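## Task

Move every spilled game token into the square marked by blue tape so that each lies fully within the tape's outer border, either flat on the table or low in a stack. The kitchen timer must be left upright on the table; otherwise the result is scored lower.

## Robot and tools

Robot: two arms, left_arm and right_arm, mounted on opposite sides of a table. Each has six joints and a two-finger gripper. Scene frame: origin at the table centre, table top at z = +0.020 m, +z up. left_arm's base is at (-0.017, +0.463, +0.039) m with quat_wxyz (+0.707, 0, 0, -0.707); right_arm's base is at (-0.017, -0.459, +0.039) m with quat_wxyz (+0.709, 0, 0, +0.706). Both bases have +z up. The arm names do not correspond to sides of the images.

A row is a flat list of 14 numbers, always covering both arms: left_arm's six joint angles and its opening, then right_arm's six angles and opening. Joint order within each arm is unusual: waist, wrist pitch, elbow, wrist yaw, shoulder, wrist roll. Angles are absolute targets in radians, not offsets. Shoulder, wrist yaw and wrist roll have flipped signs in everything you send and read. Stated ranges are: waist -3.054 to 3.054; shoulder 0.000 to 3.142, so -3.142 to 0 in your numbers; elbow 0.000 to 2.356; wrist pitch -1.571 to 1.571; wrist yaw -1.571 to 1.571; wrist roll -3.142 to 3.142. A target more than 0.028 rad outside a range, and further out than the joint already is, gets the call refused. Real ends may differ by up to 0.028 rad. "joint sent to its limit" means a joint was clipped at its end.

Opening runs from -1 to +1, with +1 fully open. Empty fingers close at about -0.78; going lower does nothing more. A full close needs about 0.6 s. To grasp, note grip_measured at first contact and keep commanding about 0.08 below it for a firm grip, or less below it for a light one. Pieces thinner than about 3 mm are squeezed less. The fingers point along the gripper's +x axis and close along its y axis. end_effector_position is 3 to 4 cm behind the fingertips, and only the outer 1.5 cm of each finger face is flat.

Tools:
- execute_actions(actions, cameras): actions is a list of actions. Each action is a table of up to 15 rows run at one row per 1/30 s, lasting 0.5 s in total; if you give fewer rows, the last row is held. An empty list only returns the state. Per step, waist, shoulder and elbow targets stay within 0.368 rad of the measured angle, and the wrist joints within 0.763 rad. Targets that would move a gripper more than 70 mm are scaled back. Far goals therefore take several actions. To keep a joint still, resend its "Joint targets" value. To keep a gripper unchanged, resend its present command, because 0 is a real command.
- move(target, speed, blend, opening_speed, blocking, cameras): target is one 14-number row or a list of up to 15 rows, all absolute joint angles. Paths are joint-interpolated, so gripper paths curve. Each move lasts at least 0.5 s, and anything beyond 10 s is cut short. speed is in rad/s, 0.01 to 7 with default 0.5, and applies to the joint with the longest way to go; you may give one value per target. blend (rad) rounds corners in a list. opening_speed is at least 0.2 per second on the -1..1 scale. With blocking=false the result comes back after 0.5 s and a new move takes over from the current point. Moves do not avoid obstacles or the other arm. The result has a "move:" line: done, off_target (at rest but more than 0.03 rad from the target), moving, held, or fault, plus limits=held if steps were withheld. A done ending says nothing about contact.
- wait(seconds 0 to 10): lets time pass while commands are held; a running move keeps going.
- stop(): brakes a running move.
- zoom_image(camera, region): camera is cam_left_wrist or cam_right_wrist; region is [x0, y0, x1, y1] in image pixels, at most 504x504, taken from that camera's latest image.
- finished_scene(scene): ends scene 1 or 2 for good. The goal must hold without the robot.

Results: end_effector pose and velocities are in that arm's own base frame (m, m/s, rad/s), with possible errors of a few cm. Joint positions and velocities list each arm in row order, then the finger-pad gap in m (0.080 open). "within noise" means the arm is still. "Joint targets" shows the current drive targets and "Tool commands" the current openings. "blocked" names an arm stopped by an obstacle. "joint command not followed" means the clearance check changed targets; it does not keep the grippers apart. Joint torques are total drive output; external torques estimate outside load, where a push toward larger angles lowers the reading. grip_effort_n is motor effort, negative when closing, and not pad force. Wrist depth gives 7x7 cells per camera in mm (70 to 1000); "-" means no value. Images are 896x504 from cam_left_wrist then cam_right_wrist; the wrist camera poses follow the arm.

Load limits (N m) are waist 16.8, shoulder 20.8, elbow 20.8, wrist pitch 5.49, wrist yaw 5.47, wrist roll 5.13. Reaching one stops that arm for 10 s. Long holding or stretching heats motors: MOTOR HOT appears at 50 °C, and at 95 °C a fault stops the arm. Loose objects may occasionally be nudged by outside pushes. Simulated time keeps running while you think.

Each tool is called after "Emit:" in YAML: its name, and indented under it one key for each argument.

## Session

Emit:
execute_actions:
  actions: []

Scene clock: 0.00 s.
left_arm: end_effector_position=(+0.3678, +0.1704, +0.2073) grip_measured=+0.988 grip_effort_n=n/a end_effector_quat_wxyz=(+0.800, -0.048, +0.556, +0.222) | right_arm: end_effector_position=(+0.1848, +0.3259, +0.2849) grip_measured=+0.979 grip_effort_n=n/a end_effector_quat_wxyz=(+0.869, -0.157, +0.433, +0.182)
Joint names: [waist, wrist pitch, elbow, wrist yaw, shoulder, wrist roll]
Joint positions: left_arm=[0.367 -1.122 1.719 0.181 -1.779 -0.008 0.079] | right_arm=[1.246 -1.348 1.903 -0.493 -1.718 -0.634 0.079]
Joint velocities: within noise
Joint torques (N m): no reading
External joint torques (N m): no reading
Heat: left arm: hottest wrist roll 24 °C (+0.0 °C/min); right arm: hottest wrist pitch 29 °C (+0.0 °C/min).
Wrist depth (mm): cam_left_wrist=[- - 306 295 281 268 256 / - - 309 295 281 267 256 / - - 313 295 281 266 256 / - 324 312 296 283 269 257 / - 81 308 298 284 104 255 / - - 312 296 284 89 73 / - - 315 297 283 81 -] | cam_right_wrist=[- - - - 453 479 508 / - - - - 433 461 495 / - - - 400 415 442 471 / - - - 377 397 421 452 / 973 - 354 369 382 398 435 / - - 342 357 369 89 - / - 76 327 347 362 75 -]
Joint targets: left_arm=[0.367 -1.121 1.720 0.182 -1.777 -0.008] | right_arm=[1.246 -1.348 1.904 -0.493 -1.717 -0.634]
Tool commands: left_gripper/opening=+0.987433 right_gripper/opening=+0.978541
camera_calibration:
cam_left_wrist: T_world_to_cam=[[0.460074, -0.867071, -0.1911, 0.0293588], [-0.88475, -0.465766, -0.0167344, 0.435649], [-0.0744978, 0.176774, -0.981428, 0.279621], [0, 0, 0, 1]] pos_world=[0.392764, 0.178937, 0.287329]
cam_right_wrist: T_world_to_cam=[[0.47428, -0.863832, 0.16986, 0.148365], [-0.83951, -0.501868, -0.208211, 0.40399], [0.265106, -0.0438486, -0.963222, 0.316478], [0, 0, 0, 1]] pos_world=[0.184887, 0.344789, 0.363752]

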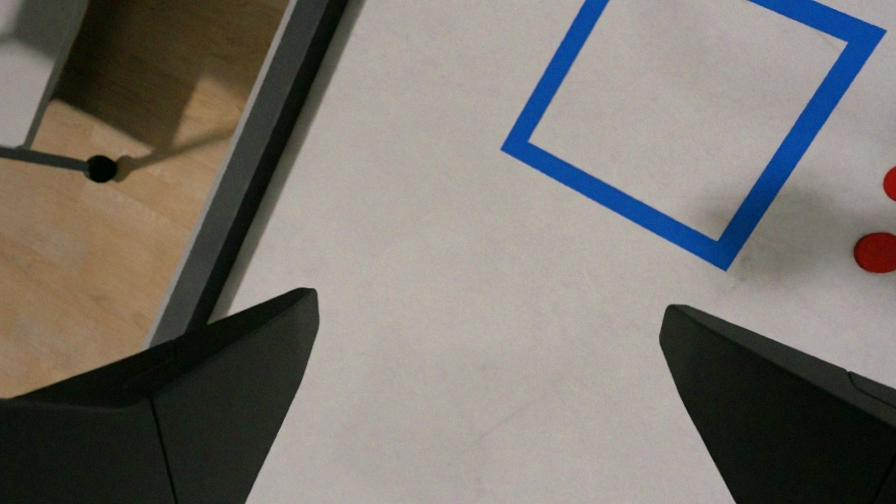

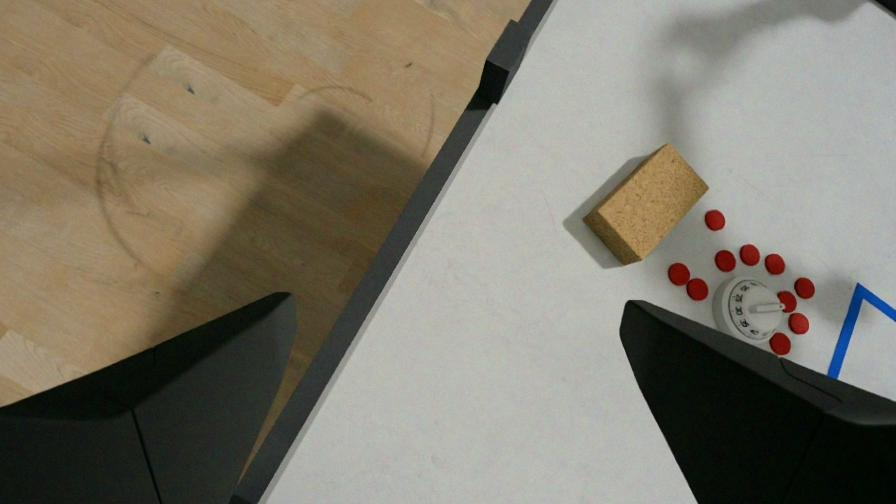

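Emit:
move:
  target: [0.6,-1.4,1.9,0,-1.4,0,0.987,0.15,-1.5,2.2,0,-1.9,0,0.98]
  speed: 0.9

Scene clock: 2.03 s.
left_arm: end_effector_position=(+0.2469, +0.1681, +0.3587) grip_measured=+0.988 grip_effort_n=-3.0 end_effector_quat_wxyz=(+0.858, -0.127, +0.422, +0.264) | right_arm: end_effector_position=(+0.3937, +0.0589, +0.2812) grip_measured=+0.979 grip_effort_n=-3.5 end_effector_quat_wxyz=(+0.824, -0.042, +0.562, +0.060)
Joint names: [waist, wrist pitch, elbow, wrist yaw, shoulder, wrist roll]
Joint positions: left_arm=[0.597 -1.399 1.892 0.002 -1.406 -0.004 0.079] | right_arm=[0.15 -1.499 2.19 -0.003 -1.888 -0.002 0.079]
Joint velocities: within noise
Joint torques (N m): left_arm=[0.4 1.13 6.62 -0.06 5.53 0.13] | right_arm=[-0.06 0.8 7.1 0.06 5.58 0.09]
External joint torques (N m): left_arm=[0.42 -0.15 1.41 -0.06 1.53 0.13] | right_arm=[-0.03 -0.16 1.55 0.06 -2.36 0.09]
Heat: left arm: hottest wrist roll 24 °C (+0.0 °C/min); right arm: hottest wrist pitch 29 °C (+0.0 °C/min).
Wrist depth (mm): cam_left_wrist=[- - - - 532 532 529 / - - - 508 507 507 506 / - - - 488 490 482 481 / - - 466 467 469 466 462 / - 81 446 448 451 104 443 / - - 435 432 430 90 73 / - - 417 417 417 81 -] | cam_right_wrist=[343 346 351 354 359 362 365 / 333 346 353 355 361 363 368 / 347 350 327 355 363 365 369 / 349 353 354 360 365 369 373 / 349 354 359 361 367 370 374 / - - 362 363 368 89 - / - 76 364 370 374 75 -]
Joint targets: left_arm=[0.600 -1.400 1.900 0.000 -1.400 0.000] | right_arm=[0.150 -1.500 2.200 0.000 -1.900 0.000]
move: done
camera_calibration:
cam_left_wrist: T_world_to_cam=[[0.610206, -0.792174, -0.0104431, -0.00251241], [-0.764965, -0.585716, -0.267892, 0.410748], [0.2061, 0.171458, -0.963392, 0.344847], [0, 0, 0, 1]] pos_world=[0.244668, 0.179465, 0.442233]
cam_right_wrist: T_world_to_cam=[[0.188449, -0.980866, 0.04888, -0.0272071], [-0.981873, -0.187145, 0.0300437, 0.415168], [-0.0203212, -0.0536556, -0.998353, 0.368568], [0, 0, 0, 1]] pos_world=[0.420259, 0.0707857, 0.356818]

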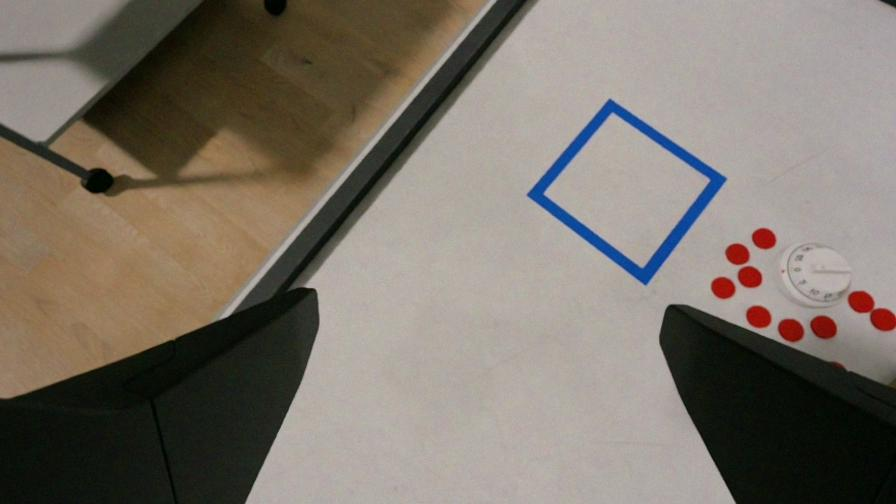

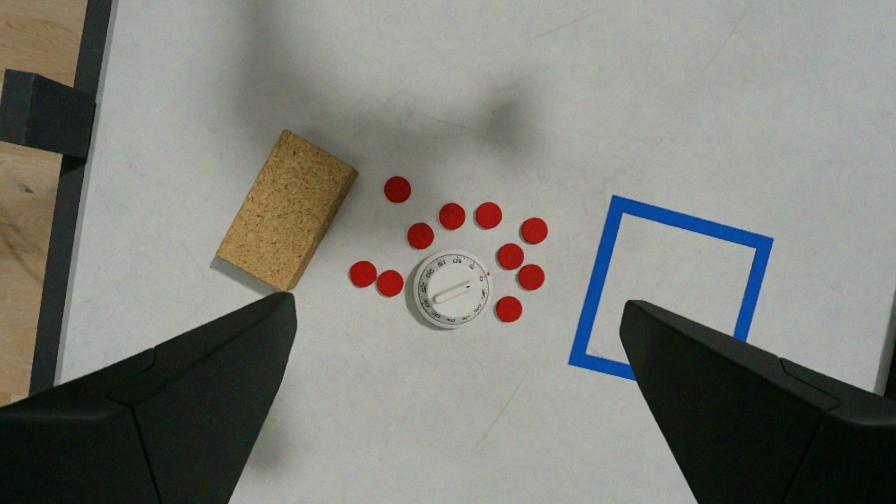

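Emit:
move:
  target: [1.3,-1.4,1.9,0,-1.4,0,0.987,0.217,-1.343,2.154,0,-2.382,1.03,0.0]
  speed: 0.8
  cameras: ["cam_right_wrist"]

Scene clock: 4.93 s.
left_arm: end_effector_position=(+0.0809, +0.2875, +0.3587) grip_measured=+0.988 grip_effort_n=-3.5 end_effector_quat_wxyz=(+0.716, -0.265, +0.352, +0.541) | right_arm: end_effector_position=(+0.4543, +0.0987, +0.0764) grip_measured=+0.004 grip_effort_n=-20.2 end_effector_quat_wxyz=(+0.579, -0.415, +0.571, +0.408)
Joint names: [waist, wrist pitch, elbow, wrist yaw, shoulder, wrist roll]
Joint positions: left_arm=[1.297 -1.399 1.892 0 -1.406 -0.004 0.079] | right_arm=[0.215 -1.344 2.16 -0.003 -2.371 1.027 0.035]
Joint velocities: within noise
Joint torques (N m): left_arm=[0.59 1.15 6.56 0.01 5.54 0.11] | right_arm=[0.25 0.32 5.66 0.14 8.58 0.07]
External joint torques (N m): left_arm=[0.59 -0.14 1.34 0 1.52 0.12] | right_arm=[0.27 -0.07 -0.16 0.09 -2.77 0.07]
Heat: left arm: hottest elbow 24 °C (+0.0 °C/min); right arm: hottest wrist pitch 29 °C (+0.0 °C/min).
Wrist depth (mm): cam_left_wrist=[- - - - - - - / - - - - - - - / - - - - - - 487 / - - - - 463 455 460 / - 81 427 448 448 104 443 / - - 420 431 430 90 73 / - - 412 412 418 81 -] | cam_right_wrist=[100 100 101 102 128 129 130 / 106 107 107 110 136 137 137 / 142 143 144 144 145 146 146 / 152 152 153 154 155 156 156 / 163 164 101 163 161 167 168 / 173 - 88 175 82 178 180 / - - 154 193 82 - -]
Joint targets: left_arm=[1.300 -1.400 1.900 0.000 -1.400 0.000] | right_arm=[0.217 -1.343 2.154 0.000 -2.382 1.030]
move: done
camera_calibration:
cam_right_wrist: T_world_to_cam=[[0.962368, -0.2684, 0.0425258, -0.41099], [-0.26347, -0.883227, 0.387935, 0.203271], [-0.066562, -0.384541, -0.920705, 0.215222], [0, 0, 0, 1]] pos_world=[0.463406, 0.151986, 0.136778]
Images, in order (width x height): cam_right_wrist 896x504.

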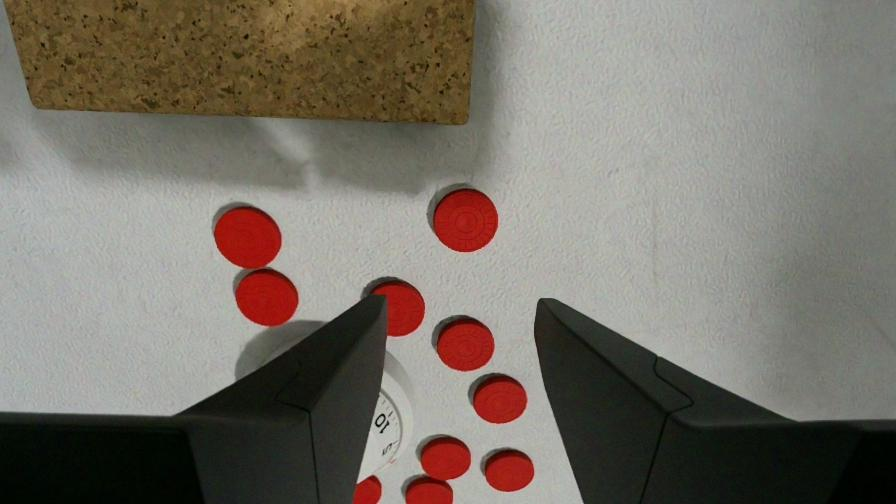

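Emit:
move:
  target:
    - [1.3,-1.4,1.9,0,-1.4,0,0.987,0.209,-1.160,2.016,0,-2.4266,1.03,0.0]
    - [1.3,-1.4,1.9,0,-1.4,0,0.987,0.209,-1.160,2.016,0,-2.4266,1.03,-0.4]
    - [1.3,-1.4,1.9,0,-1.4,0,0.987,0.209,-1.343,2.154,0,-2.382,1.03,-0.4]
    - [1.3,-1.4,1.9,0,-1.4,0,0.987,0.0,-1.456,2.206,0,-2.32,0.5,-0.4]
  speed: [0.15,0.1,0.25,0.7]
  blend: [0,0,0.02,0]
  opening_speed: 0.7
  cameras: ["cam_right_wrist"]

Emit:
move:
  target: [1.3,-1.4,1.9,0,-1.4,0,0.987,-0.222,-1.33,2.124,0,-2.365,0.157,-0.4]
  speed: 0.6
  cameras: ["cam_right_wrist"]

Scene clock: 10.20 s.
left_arm: end_effector_position=(+0.0809, +0.2875, +0.3587) grip_measured=+0.988 grip_effort_n=-4.4 end_effector_quat_wxyz=(+0.716, -0.265, +0.352, +0.541) | right_arm: end_effector_position=(+0.4489, -0.0009, +0.1026) grip_measured=-0.387 grip_effort_n=-63.0 end_effector_quat_wxyz=(+0.678, -0.174, +0.692, +0.176)
Joint names: [waist, wrist pitch, elbow, wrist yaw, shoulder, wrist roll]
Joint positions: left_arm=[1.297 -1.399 1.892 0 -1.406 -0.004 0.079] | right_arm=[-0.001 -1.454 2.197 -0.002 -2.333 0.502 0.018]
Joint velocities: within noise
Joint torques (N m): left_arm=[0.4 1.14 6.58 0 5.51 0.11] | right_arm=[0.03 0.11 7.32 0.1 10.43 -0.09]
External joint torques (N m): left_arm=[0.37 -0.15 1.38 -0.01 1.56 0.11] | right_arm=[0.15 -0.21 1.63 0.09 -0.59 -0.09]
Heat: left arm: hottest elbow 25 °C (+17.6 °C/min); right arm: hottest wrist pitch 29 °C (+0.0 °C/min).
Wrist depth (mm): cam_left_wrist=[- - - - - - - / - - - - - - - / - - - - - - 486 / - - - - 463 460 466 / - 81 425 443 451 104 446 / - - 418 433 428 90 73 / - - 409 411 416 81 -] | cam_right_wrist=[149 148 149 149 149 149 149 / 159 159 159 159 159 159 157 / 168 169 168 168 170 171 173 / 182 176 163 176 184 183 183 / 198 194 160 102 195 199 199 / 215 212 - 211 - 212 213 / - - - 236 70 - -]
Joint targets: left_arm=[1.300 -1.400 1.900 0.000 -1.400 0.000] | right_arm=[0.000 -1.456 2.206 0.000 -2.320 0.500]
move: done
camera_calibration:
cam_right_wrist: T_world_to_cam=[[0.529537, -0.848068, 0.0192609, -0.23754], [-0.778497, -0.476827, 0.408141, 0.333168], [-0.336947, -0.23112, -0.912716, 0.321418], [0, 0, 0, 1]] pos_world=[0.493457, 0.0316997, 0.161959]
Images, in order (width x height): cam_right_wrist 896x504.

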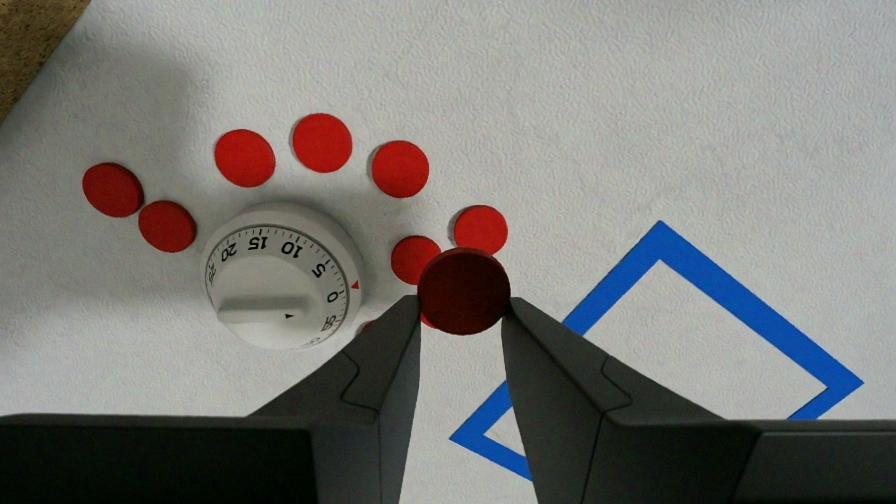

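Scene clock: 11.40 s.
left_arm: end_effector_position=(+0.0809, +0.2875, +0.3587) grip_measured=+0.988 grip_effort_n=-2.6 end_effector_quat_wxyz=(+0.716, -0.265, +0.352, +0.541) | right_arm: end_effector_position=(+0.4509, -0.1022, +0.0778) grip_measured=-0.387 grip_effort_n=-63.0 end_effector_quat_wxyz=(+0.713, +0.020, +0.700, -0.024)
Joint names: [waist, wrist pitch, elbow, wrist yaw, shoulder, wrist roll]
Joint positions: left_arm=[1.297 -1.399 1.892 0 -1.406 -0.004 0.079] | right_arm=[-0.223 -1.332 2.132 -0.001 -2.352 0.16 0.018]
Joint velocities: within noise
Joint torques (N m): left_arm=[0.4 1.14 6.57 0 5.55 0.11] | right_arm=[0 0.38 5.52 0.06 8.19 -0.11]
External joint torques (N m): left_arm=[0.37 -0.13 1.36 0 1.53 0.11] | right_arm=[0.01 0 -0.24 0.05 -3.01 -0.11]
Heat: left arm: hottest elbow 25 °C (+15.8 °C/min); right arm: hottest wrist pitch 29 °C (+0.0 °C/min).
Wrist depth (mm): cam_left_wrist=[- - - - - - - / - - - - - - - / - - - - - - 482 / - - - - 462 462 467 / - 80 423 446 453 104 449 / - - 415 432 431 90 73 / - - 411 415 412 81 -] | cam_right_wrist=[126 127 128 129 129 130 131 / 134 135 135 136 137 139 139 / 142 143 144 145 146 147 148 / 148 152 154 151 156 158 159 / 161 162 161 102 166 170 172 / 151 168 - 178 - 180 183 / - - - 196 70 - -]
Joint targets: left_arm=[1.300 -1.400 1.900 0.000 -1.400 0.000] | right_arm=[-0.222 -1.330 2.124 0.000 -2.365 0.157]
move: done
camera_calibration:
cam_right_wrist: T_world_to_cam=[[-0.00664548, -0.99943, 0.0331052, -0.0988204], [-0.926858, 0.0185829, 0.374953, 0.416553], [-0.375354, -0.028192, -0.926453, 0.31516], [0, 0, 0, 1]] pos_world=[0.503725, -0.0976198, 0.139065]
Images, in order (width x height): cam_right_wrist 896x504.

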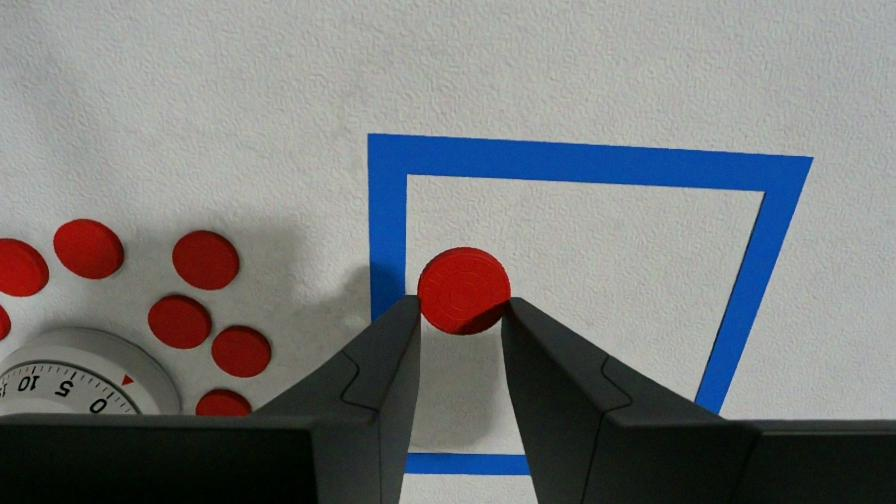

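Emit:
move:
  target:
    - [1.3,-1.4,1.9,0,-1.4,0,0.987,-0.222,-1.136,1.956,0,-2.391,0.157,-0.4]
    - [1.3,-1.4,1.9,0,-1.4,0,0.987,-0.222,-1.136,1.956,0,-2.391,0.157,-0.1]
    - [1.3,-1.4,1.9,0,-1.4,0,0.987,-0.222,-1.33,2.124,0,-2.365,0.157,-0.1]
    - [1.3,-1.4,1.9,0,-1.4,0,0.987,-0.04,-1.271,1.982,0,-2.2815,-1.007,0.0]
  speed: [0.15,0.1,0.25,0.7]
  blend: [0,0,0.02,0]
  opening_speed: 0.7
  cameras: ["cam_right_wrist"]

Scene clock: 18.90 s.
left_arm: end_effector_position=(+0.0809, +0.2875, +0.3587) grip_measured=+0.988 grip_effort_n=-3.5 end_effector_quat_wxyz=(+0.716, -0.265, +0.352, +0.541) | right_arm: end_effector_position=(+0.4450, -0.0183, +0.0664) grip_measured=-0.004 grip_effort_n=14.7 end_effector_quat_wxyz=(+0.611, +0.351, +0.615, -0.355)
Joint names: [waist, wrist pitch, elbow, wrist yaw, shoulder, wrist roll]
Joint positions: left_arm=[1.297 -1.399 1.892 0 -1.406 -0.004 0.079] | right_arm=[-0.041 -1.273 1.991 -0.002 -2.296 -1.005 0.035]
Joint velocities: within noise
Joint torques (N m): left_arm=[0.38 1.15 6.55 0.01 5.51 0.11] | right_arm=[0.07 0.34 5.09 -0.03 10.98 -0.08]
External joint torques (N m): left_arm=[0.32 -0.16 1.29 0 1.46 0.11] | right_arm=[0.06 0.03 -0.63 0.01 0.13 -0.08]
Heat: left arm: hottest elbow 26 °C (+12.7 °C/min); right arm: hottest wrist pitch 29 °C (+0.0 °C/min).
Wrist depth (mm): cam_left_wrist=[- - - - - - - / - - - - - - - / - - - - - - 482 / - - - - 464 459 460 / - 81 424 447 451 104 447 / - - 416 426 431 90 73 / - - 412 412 416 81 -] | cam_right_wrist=[- 114 116 118 120 122 124 / 120 122 123 126 128 130 132 / 127 128 131 134 136 139 141 / 137 139 142 141 146 150 151 / 146 149 91 152 147 161 167 / 156 - 87 161 82 173 179 / - - 173 150 82 - -]
Joint targets: left_arm=[1.300 -1.400 1.900 0.000 -1.400 0.000] | right_arm=[-0.040 -1.271 1.982 0.000 -2.281 -1.007]
move: done
camera_calibration:
cam_right_wrist: T_world_to_cam=[[-0.835037, -0.549112, 0.0344896, 0.362132], [-0.493432, 0.775146, 0.394555, 0.233584], [-0.243389, 0.312449, -0.918225, 0.251706], [0, 0, 0, 1]] pos_world=[0.478914, -0.0608566, 0.126471]
Images, in order (width x height): cam_right_wrist 896x504.

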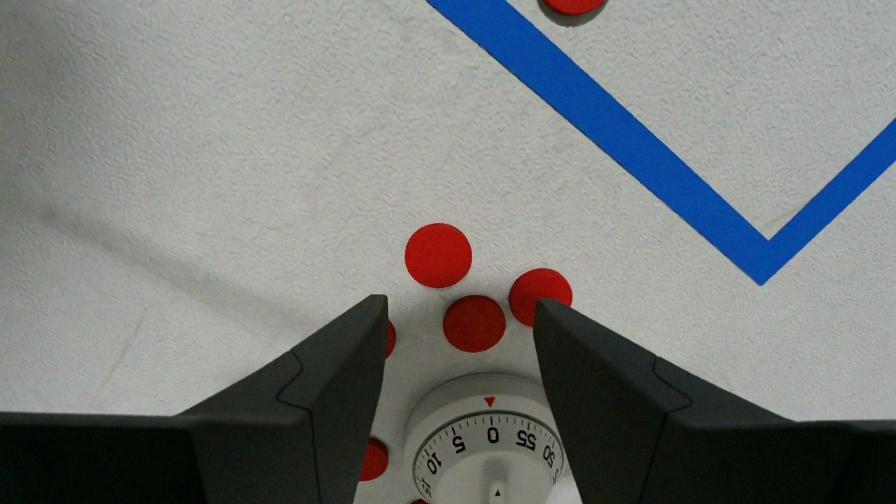

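Emit:
move:
  target:
    - [1.3,-1.4,1.9,0,-1.4,0,0.987,-0.0275,-1.079,1.828,0,-2.32,-1.02,0.0]
    - [1.3,-1.4,1.9,0,-1.4,0,0.987,-0.0275,-1.079,1.828,0,-2.32,-1.02,-0.4]
    - [1.3,-1.4,1.9,0,-1.4,0,0.987,-0.0275,-1.271,1.982,0,-2.2815,-1.02,-0.4]
    - [1.3,-1.4,1.9,0,-1.4,0,0.987,-0.315,-1.3715,2.2196,0,-2.419,0.25,-0.4]
  speed: [0.15,0.1,0.25,0.7]
  blend: [0,0,0.02,0]
  opening_speed: 0.7
  cameras: ["cam_right_wrist"]

Emit:
move:
  target:
    - [1.3,-1.4,1.9,0,-1.4,0,0.987,-0.315,-1.173,2.0385,0,-2.4364,0.25,-0.4]
    - [1.3,-1.4,1.9,0,-1.4,0,0.987,-0.315,-1.173,2.0385,0,-2.4364,0.25,-0.1]
    - [1.3,-1.4,1.9,0,-1.4,0,0.987,-0.315,-1.3715,2.2196,0,-2.419,0.25,-0.1]
    - [1.3,-1.4,1.9,0,-1.4,0,0.987,0.06,-1.293,2.035,0,-2.313,-0.845,0.0]
  speed: [0.15,0.1,0.25,0.7]
  blend: [0,0,0.02,0]
  opening_speed: 0.7
  cameras: ["cam_right_wrist"]

Scene clock: 25.77 s.
left_arm: end_effector_position=(+0.0809, +0.2875, +0.3587) grip_measured=+0.988 grip_effort_n=-4.0 end_effector_quat_wxyz=(+0.716, -0.265, +0.352, +0.541) | right_arm: end_effector_position=(+0.4455, -0.1456, +0.0748) grip_measured=-0.382 grip_effort_n=-83.5 end_effector_quat_wxyz=(+0.709, +0.023, +0.704, -0.025)
Joint names: [waist, wrist pitch, elbow, wrist yaw, shoulder, wrist roll]
Joint positions: left_arm=[1.297 -1.399 1.892 0 -1.406 -0.004 0.079] | right_arm=[-0.316 -1.37 2.209 -0.001 -2.403 0.248 0.018]
Joint velocities: within noise
Joint torques (N m): left_arm=[0.39 1.15 6.58 0.01 5.51 0.11] | right_arm=[0.02 0.15 7.31 0.06 7.89 0.08]
External joint torques (N m): left_arm=[0.37 -0.15 1.37 0.01 1.57 0.11] | right_arm=[0.04 -0.22 1.5 0.04 -3.67 0.08]
Heat: left arm: hottest elbow 27 °C (+11.6 °C/min); right arm: hottest wrist pitch 29 °C (+0.0 °C/min).
Wrist depth (mm): cam_left_wrist=[- - - - - - - / - - - - - - - / - - - - - - 485 / - - - - 463 459 463 / - 81 431 444 449 104 443 / - - 416 432 434 89 73 / - - 409 414 416 81 -] | cam_right_wrist=[123 123 124 125 126 126 126 / 130 132 132 133 134 134 135 / 140 140 139 142 143 143 144 / 149 150 151 151 153 154 154 / 158 161 158 102 162 166 167 / 171 171 - 174 - 177 180 / - - - 193 - - -]
Joint targets: left_arm=[1.300 -1.400 1.900 0.000 -1.400 0.000] | right_arm=[-0.315 -1.372 2.220 0.000 -2.419 0.250]
move: done
camera_calibration:
cam_right_wrist: T_world_to_cam=[[-0.010861, -0.999459, 0.0310438, -0.140126], [-0.922145, 0.022017, 0.386217, 0.411108], [-0.386692, -0.0244322, -0.921885, 0.314348], [0, 0, 0, 1]] pos_world=[0.499135, -0.141421, 0.135366]
Images, in order (width x height): cam_right_wrist 896x504.

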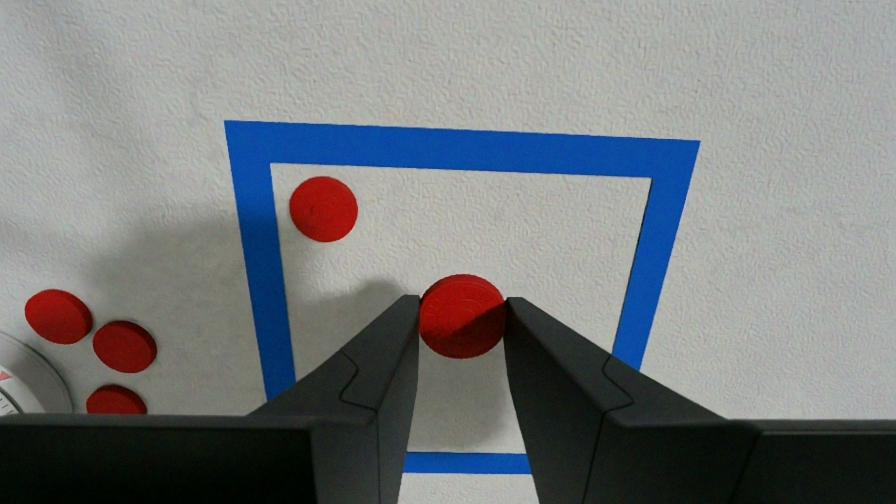

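Scene clock: 31.67 s.
left_arm: end_effector_position=(+0.0809, +0.2875, +0.3587) grip_measured=+0.988 grip_effort_n=-3.0 end_effector_quat_wxyz=(+0.716, -0.265, +0.352, +0.541) | right_arm: end_effector_position=(+0.4508, +0.0274, +0.0662) grip_measured=-0.004 grip_effort_n=14.7 end_effector_quat_wxyz=(+0.652, +0.268, +0.656, -0.271)
Joint names: [waist, wrist pitch, elbow, wrist yaw, shoulder, wrist roll]
Joint positions: left_arm=[1.297 -1.399 1.892 0 -1.406 -0.004 0.079] | right_arm=[0.061 -1.295 2.044 -0.002 -2.328 -0.843 0.035]
Joint velocities: within noise
Joint torques (N m): left_arm=[0.39 1.15 6.58 0.01 5.53 0.12] | right_arm=[-0.22 0.38 5.02 0.01 11.05 -0.07]
External joint torques (N m): left_arm=[0.39 -0.17 1.34 0 1.56 0.12] | right_arm=[-0.3 0.04 -0.74 0.04 0.01 -0.07]
Heat: left arm: hottest elbow 28 °C (+11.4 °C/min); right arm: hottest shoulder 29 °C (+11.4 °C/min).
Wrist depth (mm): cam_left_wrist=[- - - - - - - / - - - - - - - / - - - - - - 485 / - - - - 462 461 468 / - 81 425 446 448 104 448 / - - 416 431 434 90 73 / - - 414 413 414 81 -] | cam_right_wrist=[- 113 115 118 119 121 122 / 119 121 123 125 127 129 131 / 127 128 131 133 136 139 141 / 136 139 141 144 142 148 150 / 146 149 92 152 151 158 166 / 156 - 87 155 82 172 178 / - - 178 179 82 - -]
Joint targets: left_arm=[1.300 -1.400 1.900 0.000 -1.400 0.000] | right_arm=[0.060 -1.293 2.035 0.000 -2.313 -0.845]
move: done
camera_calibration:
cam_right_wrist: T_world_to_cam=[[-0.662728, -0.748049, 0.0348314, 0.319818], [-0.678162, 0.619241, 0.395774, 0.288616], [-0.317628, 0.238669, -0.917687, 0.274101], [0, 0, 0, 1]] pos_world=[0.494743, -0.00490234, 0.126172]
Images, in order (width x height): cam_right_wrist 896x504.

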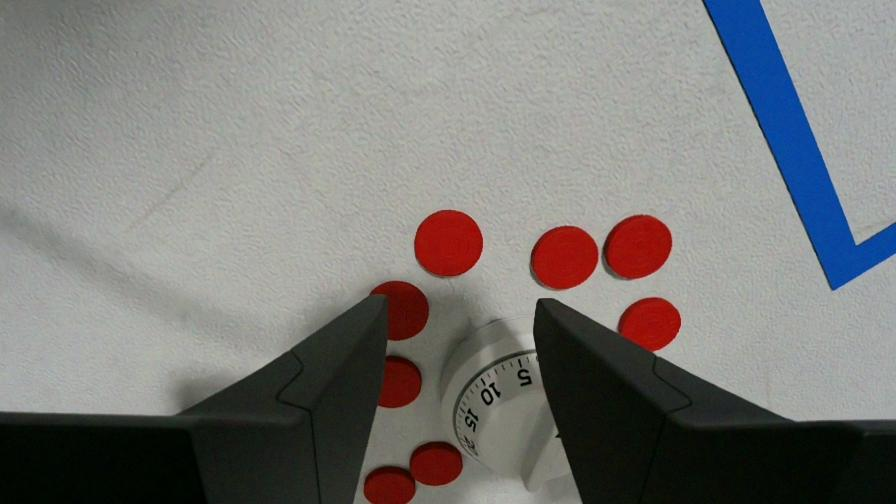

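Emit:
move:
  target:
    - [1.3,-1.4,1.9,0,-1.4,0,0.987,0.06,-1.0986,1.8748,0,-2.347,-0.845,0.0]
    - [1.3,-1.4,1.9,0,-1.4,0,0.987,0.06,-1.0986,1.8748,0,-2.347,-0.845,-0.4]
    - [1.3,-1.4,1.9,0,-1.4,0,0.987,0.06,-1.293,2.035,0,-2.313,-0.845,-0.4]
    - [1.3,-1.4,1.9,0,-1.4,0,0.987,-0.3955,-1.3676,2.284,0,-2.4875,0.3305,-0.4]
  speed: [0.15,0.1,0.25,0.7]
  blend: [0,0,0.02,0]
  opening_speed: 0.7
  cameras: ["cam_right_wrist"]

Emit:
move:
  target:
    - [1.3,-1.4,1.9,0,-1.4,0,0.987,-0.3955,-1.2216,2.1464,0,-2.4956,0.3305,-0.4]
    - [1.3,-1.4,1.9,0,-1.4,0,0.987,-0.3955,-1.2216,2.1464,0,-2.4956,0.3305,-0.1]
    - [1.3,-1.4,1.9,0,-1.4,0,0.987,-0.3955,-1.3676,2.284,0,-2.4875,0.3305,-0.1]
    - [1.3,-1.4,1.9,0,-1.4,0,0.987,0.129,-1.2726,1.985,0,-2.2836,-0.216,0.0]
  speed: [0.15,0.1,0.25,0.7]
  blend: [0,0,0.02,0]
  opening_speed: 0.7
  cameras: ["cam_right_wrist"]

Scene clock: 38.40 s.
left_arm: end_effector_position=(+0.0809, +0.2875, +0.3587) grip_measured=+0.988 grip_effort_n=-3.5 end_effector_quat_wxyz=(+0.716, -0.265, +0.352, +0.541) | right_arm: end_effector_position=(+0.4430, -0.1857, +0.0601) grip_measured=-0.382 grip_effort_n=-83.5 end_effector_quat_wxyz=(+0.709, +0.023, +0.705, -0.025)
Joint names: [waist, wrist pitch, elbow, wrist yaw, shoulder, wrist roll]
Joint positions: left_arm=[1.297 -1.399 1.892 0 -1.406 -0.004 0.079] | right_arm=[-0.396 -1.366 2.274 -0.002 -2.471 0.329 0.018]
Joint velocities: within noise
Joint torques (N m): left_arm=[0.38 1.15 6.58 0.01 5.52 0.12] | right_arm=[-0.02 0.1 7.51 0.06 8.33 0.08]
External joint torques (N m): left_arm=[0.37 -0.16 1.31 0.01 1.48 0.12] | right_arm=[-0.18 -0.26 1.76 0.04 -3.44 0.08]
Heat: left arm: hottest elbow 29 °C (+10.9 °C/min); right arm: hottest shoulder 31 °C (+12.5 °C/min).
Wrist depth (mm): cam_left_wrist=[- - - - - - - / - - - - - - - / - - - - - - 489 / - - - - 462 462 463 / - 81 431 447 447 104 448 / - - 416 431 429 89 73 / - - 413 414 414 81 -] | cam_right_wrist=[- 109 111 112 112 113 114 / 117 117 118 119 119 118 120 / 125 124 126 128 127 128 128 / 133 134 133 135 136 137 138 / 143 144 143 102 144 148 149 / 155 153 - 155 - 158 161 / - - - 173 - - -]
Joint targets: left_arm=[1.300 -1.400 1.900 0.000 -1.400 0.000] | right_arm=[-0.396 -1.368 2.284 0.000 -2.488 0.331]
move: done
camera_calibration:
cam_right_wrist: T_world_to_cam=[[-0.0112393, -0.999426, 0.0319558, -0.179689], [-0.921985, 0.0227283, 0.386559, 0.415463], [-0.387063, -0.0251181, -0.921711, 0.298928], [0, 0, 0, 1]] pos_world=[0.496735, -0.18152, 0.120667]
Images, in order (width x height): cam_right_wrist 896x504.

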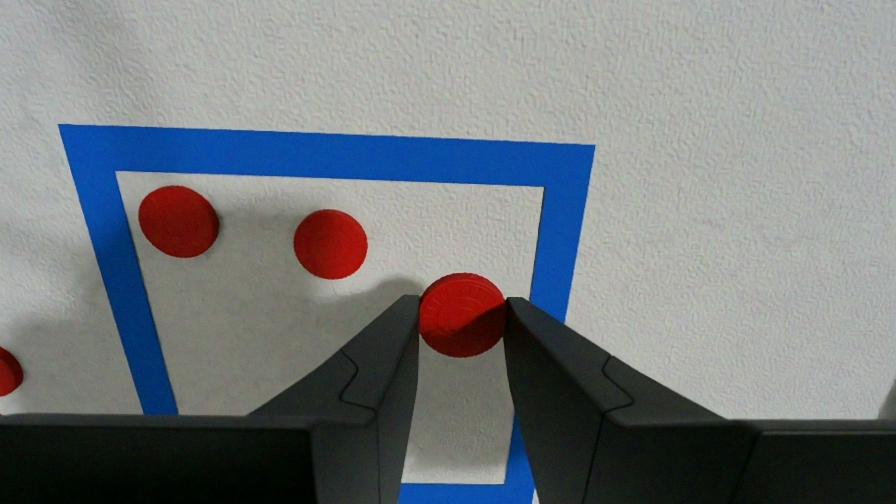

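Scene clock: 43.17 s.
left_arm: end_effector_position=(+0.0809, +0.2875, +0.3587) grip_measured=+0.988 grip_effort_n=-3.5 end_effector_quat_wxyz=(+0.716, -0.265, +0.352, +0.541) | right_arm: end_effector_position=(+0.4420, +0.0567, +0.0664) grip_measured=-0.004 grip_effort_n=14.7 end_effector_quat_wxyz=(+0.704, +0.030, +0.709, -0.031)
Joint names: [waist, wrist pitch, elbow, wrist yaw, shoulder, wrist roll]
Joint positions: left_arm=[1.297 -1.399 1.892 0 -1.406 -0.004 0.079] | right_arm=[0.128 -1.274 1.994 0 -2.298 -0.213 0.035]
Joint velocities: within noise
Joint torques (N m): left_arm=[0.4 1.15 6.58 0 5.55 0.11] | right_arm=[-0.08 0.32 5.26 -0.04 10.85 -0.11]
External joint torques (N m): left_arm=[0.4 -0.16 1.34 0 1.58 0.11] | right_arm=[-0.07 -0.04 -0.51 -0.04 -0.04 -0.11]
Heat: left arm: hottest elbow 29 °C (+9.7 °C/min); right arm: hottest shoulder 32 °C (+12.5 °C/min).
Wrist depth (mm): cam_left_wrist=[- - - - - - - / - - - - - - - / - - - - - - 485 / - - - - 463 463 467 / - 81 427 447 446 104 446 / - - 418 435 430 90 73 / - - 412 413 416 81 -] | cam_right_wrist=[- 115 117 118 118 121 120 / 122 124 124 125 127 128 128 / 115 129 132 133 135 137 138 / 108 139 142 144 144 147 148 / 118 150 92 148 148 157 162 / 125 - 87 138 82 171 175 / - - 180 183 82 - -]
Joint targets: left_arm=[1.300 -1.400 1.900 0.000 -1.400 0.000] | right_arm=[0.129 -1.273 1.985 0.000 -2.284 -0.216]
move: done
camera_calibration:
cam_right_wrist: T_world_to_cam=[[-0.0284376, -0.999174, 0.0290305, 0.0701863], [-0.916241, 0.0376657, 0.398853, 0.40233], [-0.399617, -0.0152565, -0.916555, 0.315065], [0, 0, 0, 1]] pos_world=[0.496532, 0.0597811, 0.126267]
Images, in order (width x height): cam_right_wrist 896x504.

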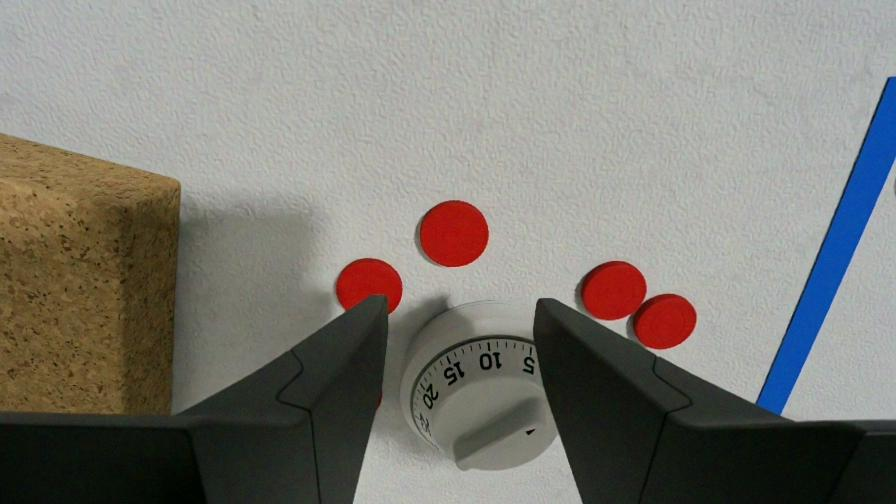

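Emit:
move:
  target:
    - [1.3,-1.4,1.9,0,-1.4,0,0.987,0.126,-1.08,1.831,0,-2.3218,-0.48,0.0]
    - [1.3,-1.4,1.9,0,-1.4,0,0.987,0.126,-1.08,1.831,0,-2.3218,-0.48,-0.4]
    - [1.3,-1.4,1.9,0,-1.4,0,0.987,0.126,-1.2726,1.985,0,-2.2836,-0.48,-0.4]
    - [1.3,-1.4,1.9,0,-1.4,0,0.987,-0.252,-1.2342,1.8904,0,-2.227,0.187,-0.4]
  speed: [0.15,0.1,0.25,0.7]
  blend: [0,0,0.02,0]
  opening_speed: 0.7
  cameras: ["cam_right_wrist"]

Emit:
move:
  target:
    - [1.3,-1.4,1.9,0,-1.4,0,0.987,-0.252,-1.0472,1.7458,0,-2.2694,0.187,-0.4]
    - [1.3,-1.4,1.9,0,-1.4,0,0.987,-0.252,-1.0472,1.7458,0,-2.2694,0.187,-0.1]
    - [1.3,-1.4,1.9,0,-1.4,0,0.987,-0.252,-1.2342,1.8904,0,-2.227,0.187,-0.1]
    - [1.3,-1.4,1.9,0,-1.4,0,0.987,0.187,-1.2274,1.8723,0,-2.2157,0.337,0.0]
  speed: [0.15,0.1,0.25,0.7]
  blend: [0,0,0.02,0]
  opening_speed: 0.7
  cameras: ["cam_right_wrist"]

Scene clock: 49.03 s.
left_arm: end_effector_position=(+0.0809, +0.2875, +0.3587) grip_measured=+0.988 grip_effort_n=-3.0 end_effector_quat_wxyz=(+0.716, -0.265, +0.352, +0.541) | right_arm: end_effector_position=(+0.4197, -0.1086, +0.0664) grip_measured=-0.382 grip_effort_n=-83.5 end_effector_quat_wxyz=(+0.704, +0.024, +0.709, -0.024)
Joint names: [waist, wrist pitch, elbow, wrist yaw, shoulder, wrist roll]
Joint positions: left_arm=[1.297 -1.399 1.892 0 -1.406 -0.004 0.079] | right_arm=[-0.253 -1.236 1.9 -0.001 -2.242 0.185 0.018]
Joint velocities: within noise
Joint torques (N m): left_arm=[0.38 1.15 6.58 0 5.5 0.12] | right_arm=[-0.07 0.36 4.99 0.06 10.56 0.13]
External joint torques (N m): left_arm=[0.38 -0.14 1.41 0 1.59 0.12] | right_arm=[-0.07 0 -0.78 0.05 -0.01 0.13]
Heat: left arm: hottest elbow 30 °C (+9.8 °C/min); right arm: hottest shoulder 33 °C (+12.2 °C/min).
Wrist depth (mm): cam_left_wrist=[- - - - - - - / - - - - - - - / - - - - - - 483 / - - - - 467 460 463 / - 81 429 445 451 104 447 / - - 414 430 430 90 73 / - - 411 413 418 81 -] | cam_right_wrist=[- 117 118 118 118 121 120 / 124 125 125 124 126 127 127 / 133 133 133 135 135 136 137 / 140 141 145 143 145 146 147 / 148 154 152 102 155 158 159 / 153 165 - 169 - 169 173 / - - - 185 - - -]
Joint targets: left_arm=[1.300 -1.400 1.900 0.000 -1.400 0.000] | right_arm=[-0.252 -1.234 1.890 0.000 -2.227 0.187]
move: done
camera_calibration:
cam_right_wrist: T_world_to_cam=[[-0.0104313, -0.999573, 0.0272842, -0.10308], [-0.916863, 0.0204504, 0.398677, 0.386532], [-0.399065, -0.0208572, -0.916685, 0.30278], [0, 0, 0, 1]] pos_world=[0.47415, -0.104626, 0.126265]
Images, in order (width x height): cam_right_wrist 896x504.

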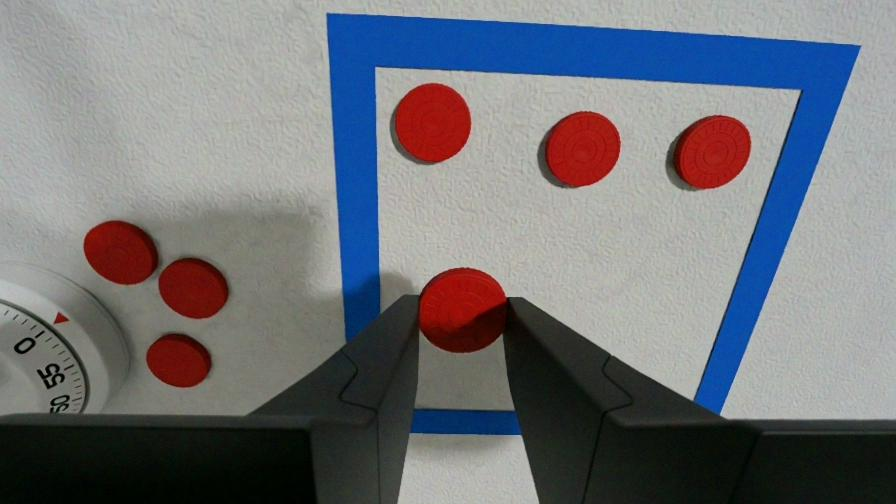

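Scene clock: 54.00 s.
left_arm: end_effector_position=(+0.0809, +0.2875, +0.3587) grip_measured=+0.988 grip_effort_n=-3.0 end_effector_quat_wxyz=(+0.716, -0.265, +0.352, +0.541) | right_arm: end_effector_position=(+0.4230, +0.0795, +0.0661) grip_measured=-0.004 grip_effort_n=14.7 end_effector_quat_wxyz=(+0.680, -0.182, +0.686, +0.182)
Joint names: [waist, wrist pitch, elbow, wrist yaw, shoulder, wrist roll]
Joint positions: left_arm=[1.297 -1.399 1.892 0 -1.406 -0.004 0.079] | right_arm=[0.186 -1.229 1.879 0 -2.23 0.335 0.035]
Joint velocities: within noise
Joint torques (N m): left_arm=[0.39 1.14 6.59 0.02 5.53 0.11] | right_arm=[-0.06 0.32 5.56 0 10.3 0.03]
External joint torques (N m): left_arm=[0.38 -0.16 1.35 0.01 1.55 0.11] | right_arm=[0.04 -0.04 -0.24 -0.01 -0.23 0.03]
Heat: left arm: hottest elbow 30 °C (+8.9 °C/min); right arm: hottest shoulder 34 °C (+12.2 °C/min).
Wrist depth (mm): cam_left_wrist=[- - - - - - - / - - - - - - - / - - - - - - 484 / - - - - 464 458 465 / - 81 425 444 444 104 446 / - - 415 432 433 90 73 / - - 413 413 419 81 -] | cam_right_wrist=[- 91 111 118 119 120 119 / 96 97 125 126 126 126 127 / 104 130 134 134 135 135 136 / 144 143 141 144 144 145 145 / 154 154 101 139 147 157 158 / 168 - 87 135 89 168 168 / - - 181 186 82 - -]
Joint targets: left_arm=[1.300 -1.400 1.900 0.000 -1.400 0.000] | right_arm=[0.187 -1.227 1.872 0.000 -2.216 0.337]
move: done
camera_calibration:
cam_right_wrist: T_world_to_cam=[[0.546286, -0.837233, 0.0247368, -0.163217], [-0.772976, -0.492544, 0.399885, 0.365702], [-0.322613, -0.237572, -0.916232, 0.292681], [0, 0, 0, 1]] pos_world=[0.466265, 0.113007, 0.125963]
Images, in order (width x height): cam_right_wrist 896x504.

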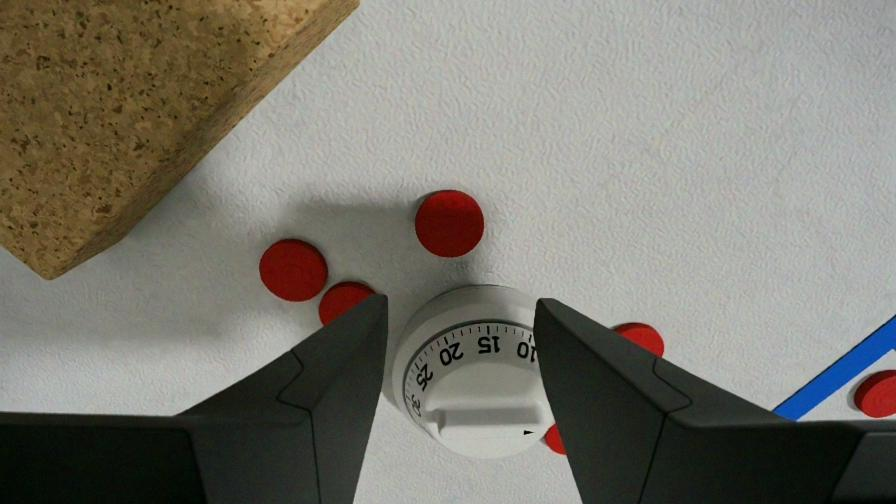

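Emit:
move:
  target:
    - [1.3,-1.4,1.9,0,-1.4,0,0.987,0.19,-1.0466,1.7506,0,-2.2748,0.337,0.0]
    - [1.3,-1.4,1.9,0,-1.4,0,0.987,0.19,-1.0466,1.7506,0,-2.2748,0.337,-0.4]
    - [1.3,-1.4,1.9,0,-1.4,0,0.987,0.19,-1.2374,1.8981,0,-2.2315,0.337,-0.4]
    - [1.3,-1.4,1.9,0,-1.4,0,0.987,-0.339,-1.261,1.9574,0,-2.2672,0.274,-0.4]
  speed: [0.15,0.1,0.25,0.7]
  blend: [0,0,0.02,0]
  opening_speed: 0.7
  cameras: ["cam_right_wrist"]

Emit:
move:
  target:
    - [1.3,-1.4,1.9,0,-1.4,0,0.987,-0.339,-1.0731,1.809,0,-2.3067,0.274,-0.4]
    - [1.3,-1.4,1.9,0,-1.4,0,0.987,-0.339,-1.0731,1.809,0,-2.3067,0.274,-0.1]
    - [1.3,-1.4,1.9,0,-1.4,0,0.987,-0.339,-1.261,1.9574,0,-2.2672,0.274,-0.1]
    - [1.3,-1.4,1.9,0,-1.4,0,0.987,0.296,-1.1595,1.6894,0,-2.1007,1.152,0.0]
  speed: [0.15,0.1,0.25,0.7]
  blend: [0,0,0.02,0]
  opening_speed: 0.7
  cameras: ["cam_right_wrist"]

Scene clock: 59.53 s.
left_arm: end_effector_position=(+0.0809, +0.2875, +0.3587) grip_measured=+0.988 grip_effort_n=-4.0 end_effector_quat_wxyz=(+0.716, -0.265, +0.352, +0.541) | right_arm: end_effector_position=(+0.4144, -0.1459, +0.0740) grip_measured=-0.383 grip_effort_n=-83.5 end_effector_quat_wxyz=(+0.709, +0.020, +0.705, -0.023)
Joint names: [waist, wrist pitch, elbow, wrist yaw, shoulder, wrist roll]
Joint positions: left_arm=[1.297 -1.399 1.892 0 -1.406 -0.004 0.079] | right_arm=[-0.338 -1.259 1.947 -0.002 -2.252 0.276 0.018]
Joint velocities: within noise
Joint torques (N m): left_arm=[0.38 1.14 6.61 0.01 5.53 0.11] | right_arm=[-0.3 0.18 7.56 0.09 7.39 -0.06]
External joint torques (N m): left_arm=[0.35 -0.14 1.4 0.01 1.55 0.11] | right_arm=[-0.24 -0.18 1.77 0.08 -3.28 -0.06]
Heat: left arm: hottest elbow 31 °C (+9.1 °C/min); right arm: hottest shoulder 34 °C (+11.1 °C/min).
Wrist depth (mm): cam_left_wrist=[- - - - - - - / - - - - - - - / - - - - - - 486 / - - - - 468 461 466 / - 81 425 443 447 104 454 / - - 413 432 430 90 73 / - - 412 412 414 81 -] | cam_right_wrist=[123 124 125 126 126 126 127 / 131 132 130 132 132 135 135 / 140 140 141 142 143 143 145 / 148 150 150 151 153 154 155 / 158 161 158 102 162 167 167 / 174 172 - 174 - 178 179 / - - - 193 - - -]
Joint targets: left_arm=[1.300 -1.400 1.900 0.000 -1.400 0.000] | right_arm=[-0.339 -1.261 1.957 0.000 -2.267 0.274]
move: done
camera_calibration:
cam_right_wrist: T_world_to_cam=[[-0.00471804, -0.999475, 0.0320566, -0.143349], [-0.921796, 0.0167738, 0.387312, 0.381822], [-0.387646, -0.0277223, -0.921391, 0.301453], [0, 0, 0, 1]] pos_world=[0.468142, -0.141321, 0.134467]
Images, in order (width x height): cam_right_wrist 896x504.

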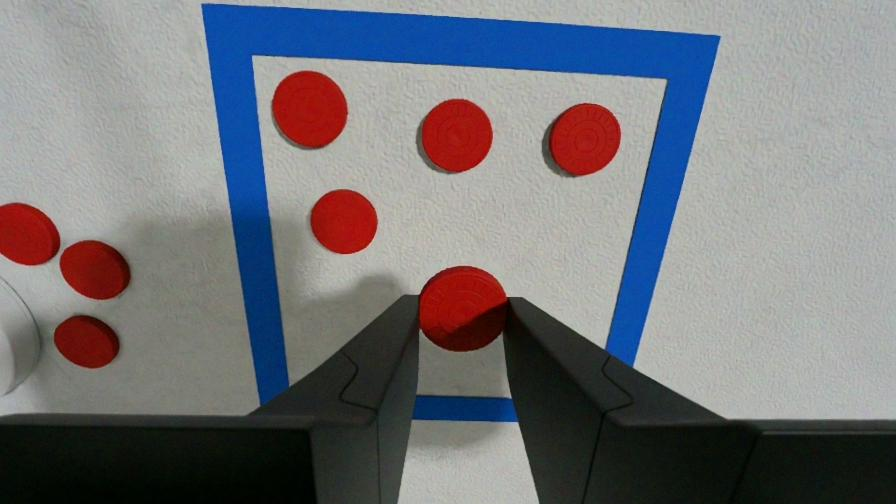

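Scene clock: 65.07 s.
left_arm: end_effector_position=(+0.0809, +0.2875, +0.3587) grip_measured=+0.988 grip_effort_n=-3.5 end_effector_quat_wxyz=(+0.716, -0.265, +0.352, +0.541) | right_arm: end_effector_position=(+0.3861, +0.1178, +0.0673) grip_measured=-0.004 grip_effort_n=14.7 end_effector_quat_wxyz=(+0.528, -0.467, +0.532, +0.468)
Joint names: [waist, wrist pitch, elbow, wrist yaw, shoulder, wrist roll]
Joint positions: left_arm=[1.297 -1.399 1.892 0 -1.406 -0.004 0.079] | right_arm=[0.297 -1.161 1.699 -0.001 -2.114 1.149 0.035]
Joint velocities: within noise
Joint torques (N m): left_arm=[0.39 1.15 6.57 0.01 5.5 0.11] | right_arm=[-0.15 0.32 4.99 0.09 9.5 0.12]
External joint torques (N m): left_arm=[0.39 -0.16 1.37 0.01 1.59 0.11] | right_arm=[-0.14 -0.01 -0.7 0.04 -0.18 0.12]
Heat: left arm: hottest elbow 31 °C (+7.1 °C/min); right arm: hottest shoulder 35 °C (+11.2 °C/min).
Wrist depth (mm): cam_left_wrist=[- - - - - - - / - - - - - - - / - - - - - - 487 / - - - - 461 461 462 / - 81 425 442 451 104 449 / - - 414 428 433 90 73 / - - 411 415 416 81 -] | cam_right_wrist=[123 121 119 95 95 95 95 / 129 129 129 129 101 100 103 / 138 137 138 137 137 137 137 / 147 147 147 145 146 146 146 / 158 158 101 156 153 157 158 / 168 - 87 148 82 167 167 / - - 182 148 82 - -]
Joint targets: left_arm=[1.300 -1.400 1.900 0.000 -1.400 0.000] | right_arm=[0.296 -1.159 1.689 0.000 -2.101 1.152]
move: done
camera_calibration:
cam_right_wrist: T_world_to_cam=[[0.997408, -0.0680413, 0.0233852, -0.37578], [-0.0717414, -0.915948, 0.394832, 0.135046], [-0.00544526, -0.395487, -0.918456, 0.187263], [0, 0, 0, 1]] pos_world=[0.385514, 0.172187, 0.12746]
Images, in order (width x height): cam_right_wrist 896x504.

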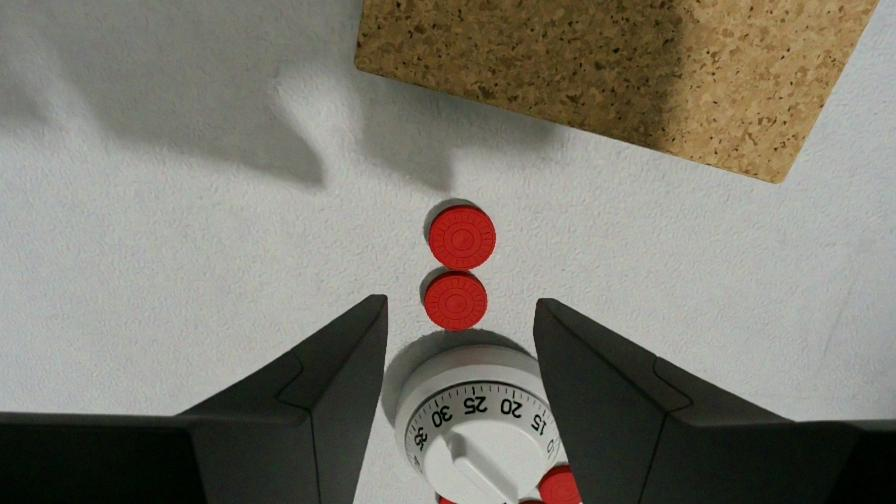

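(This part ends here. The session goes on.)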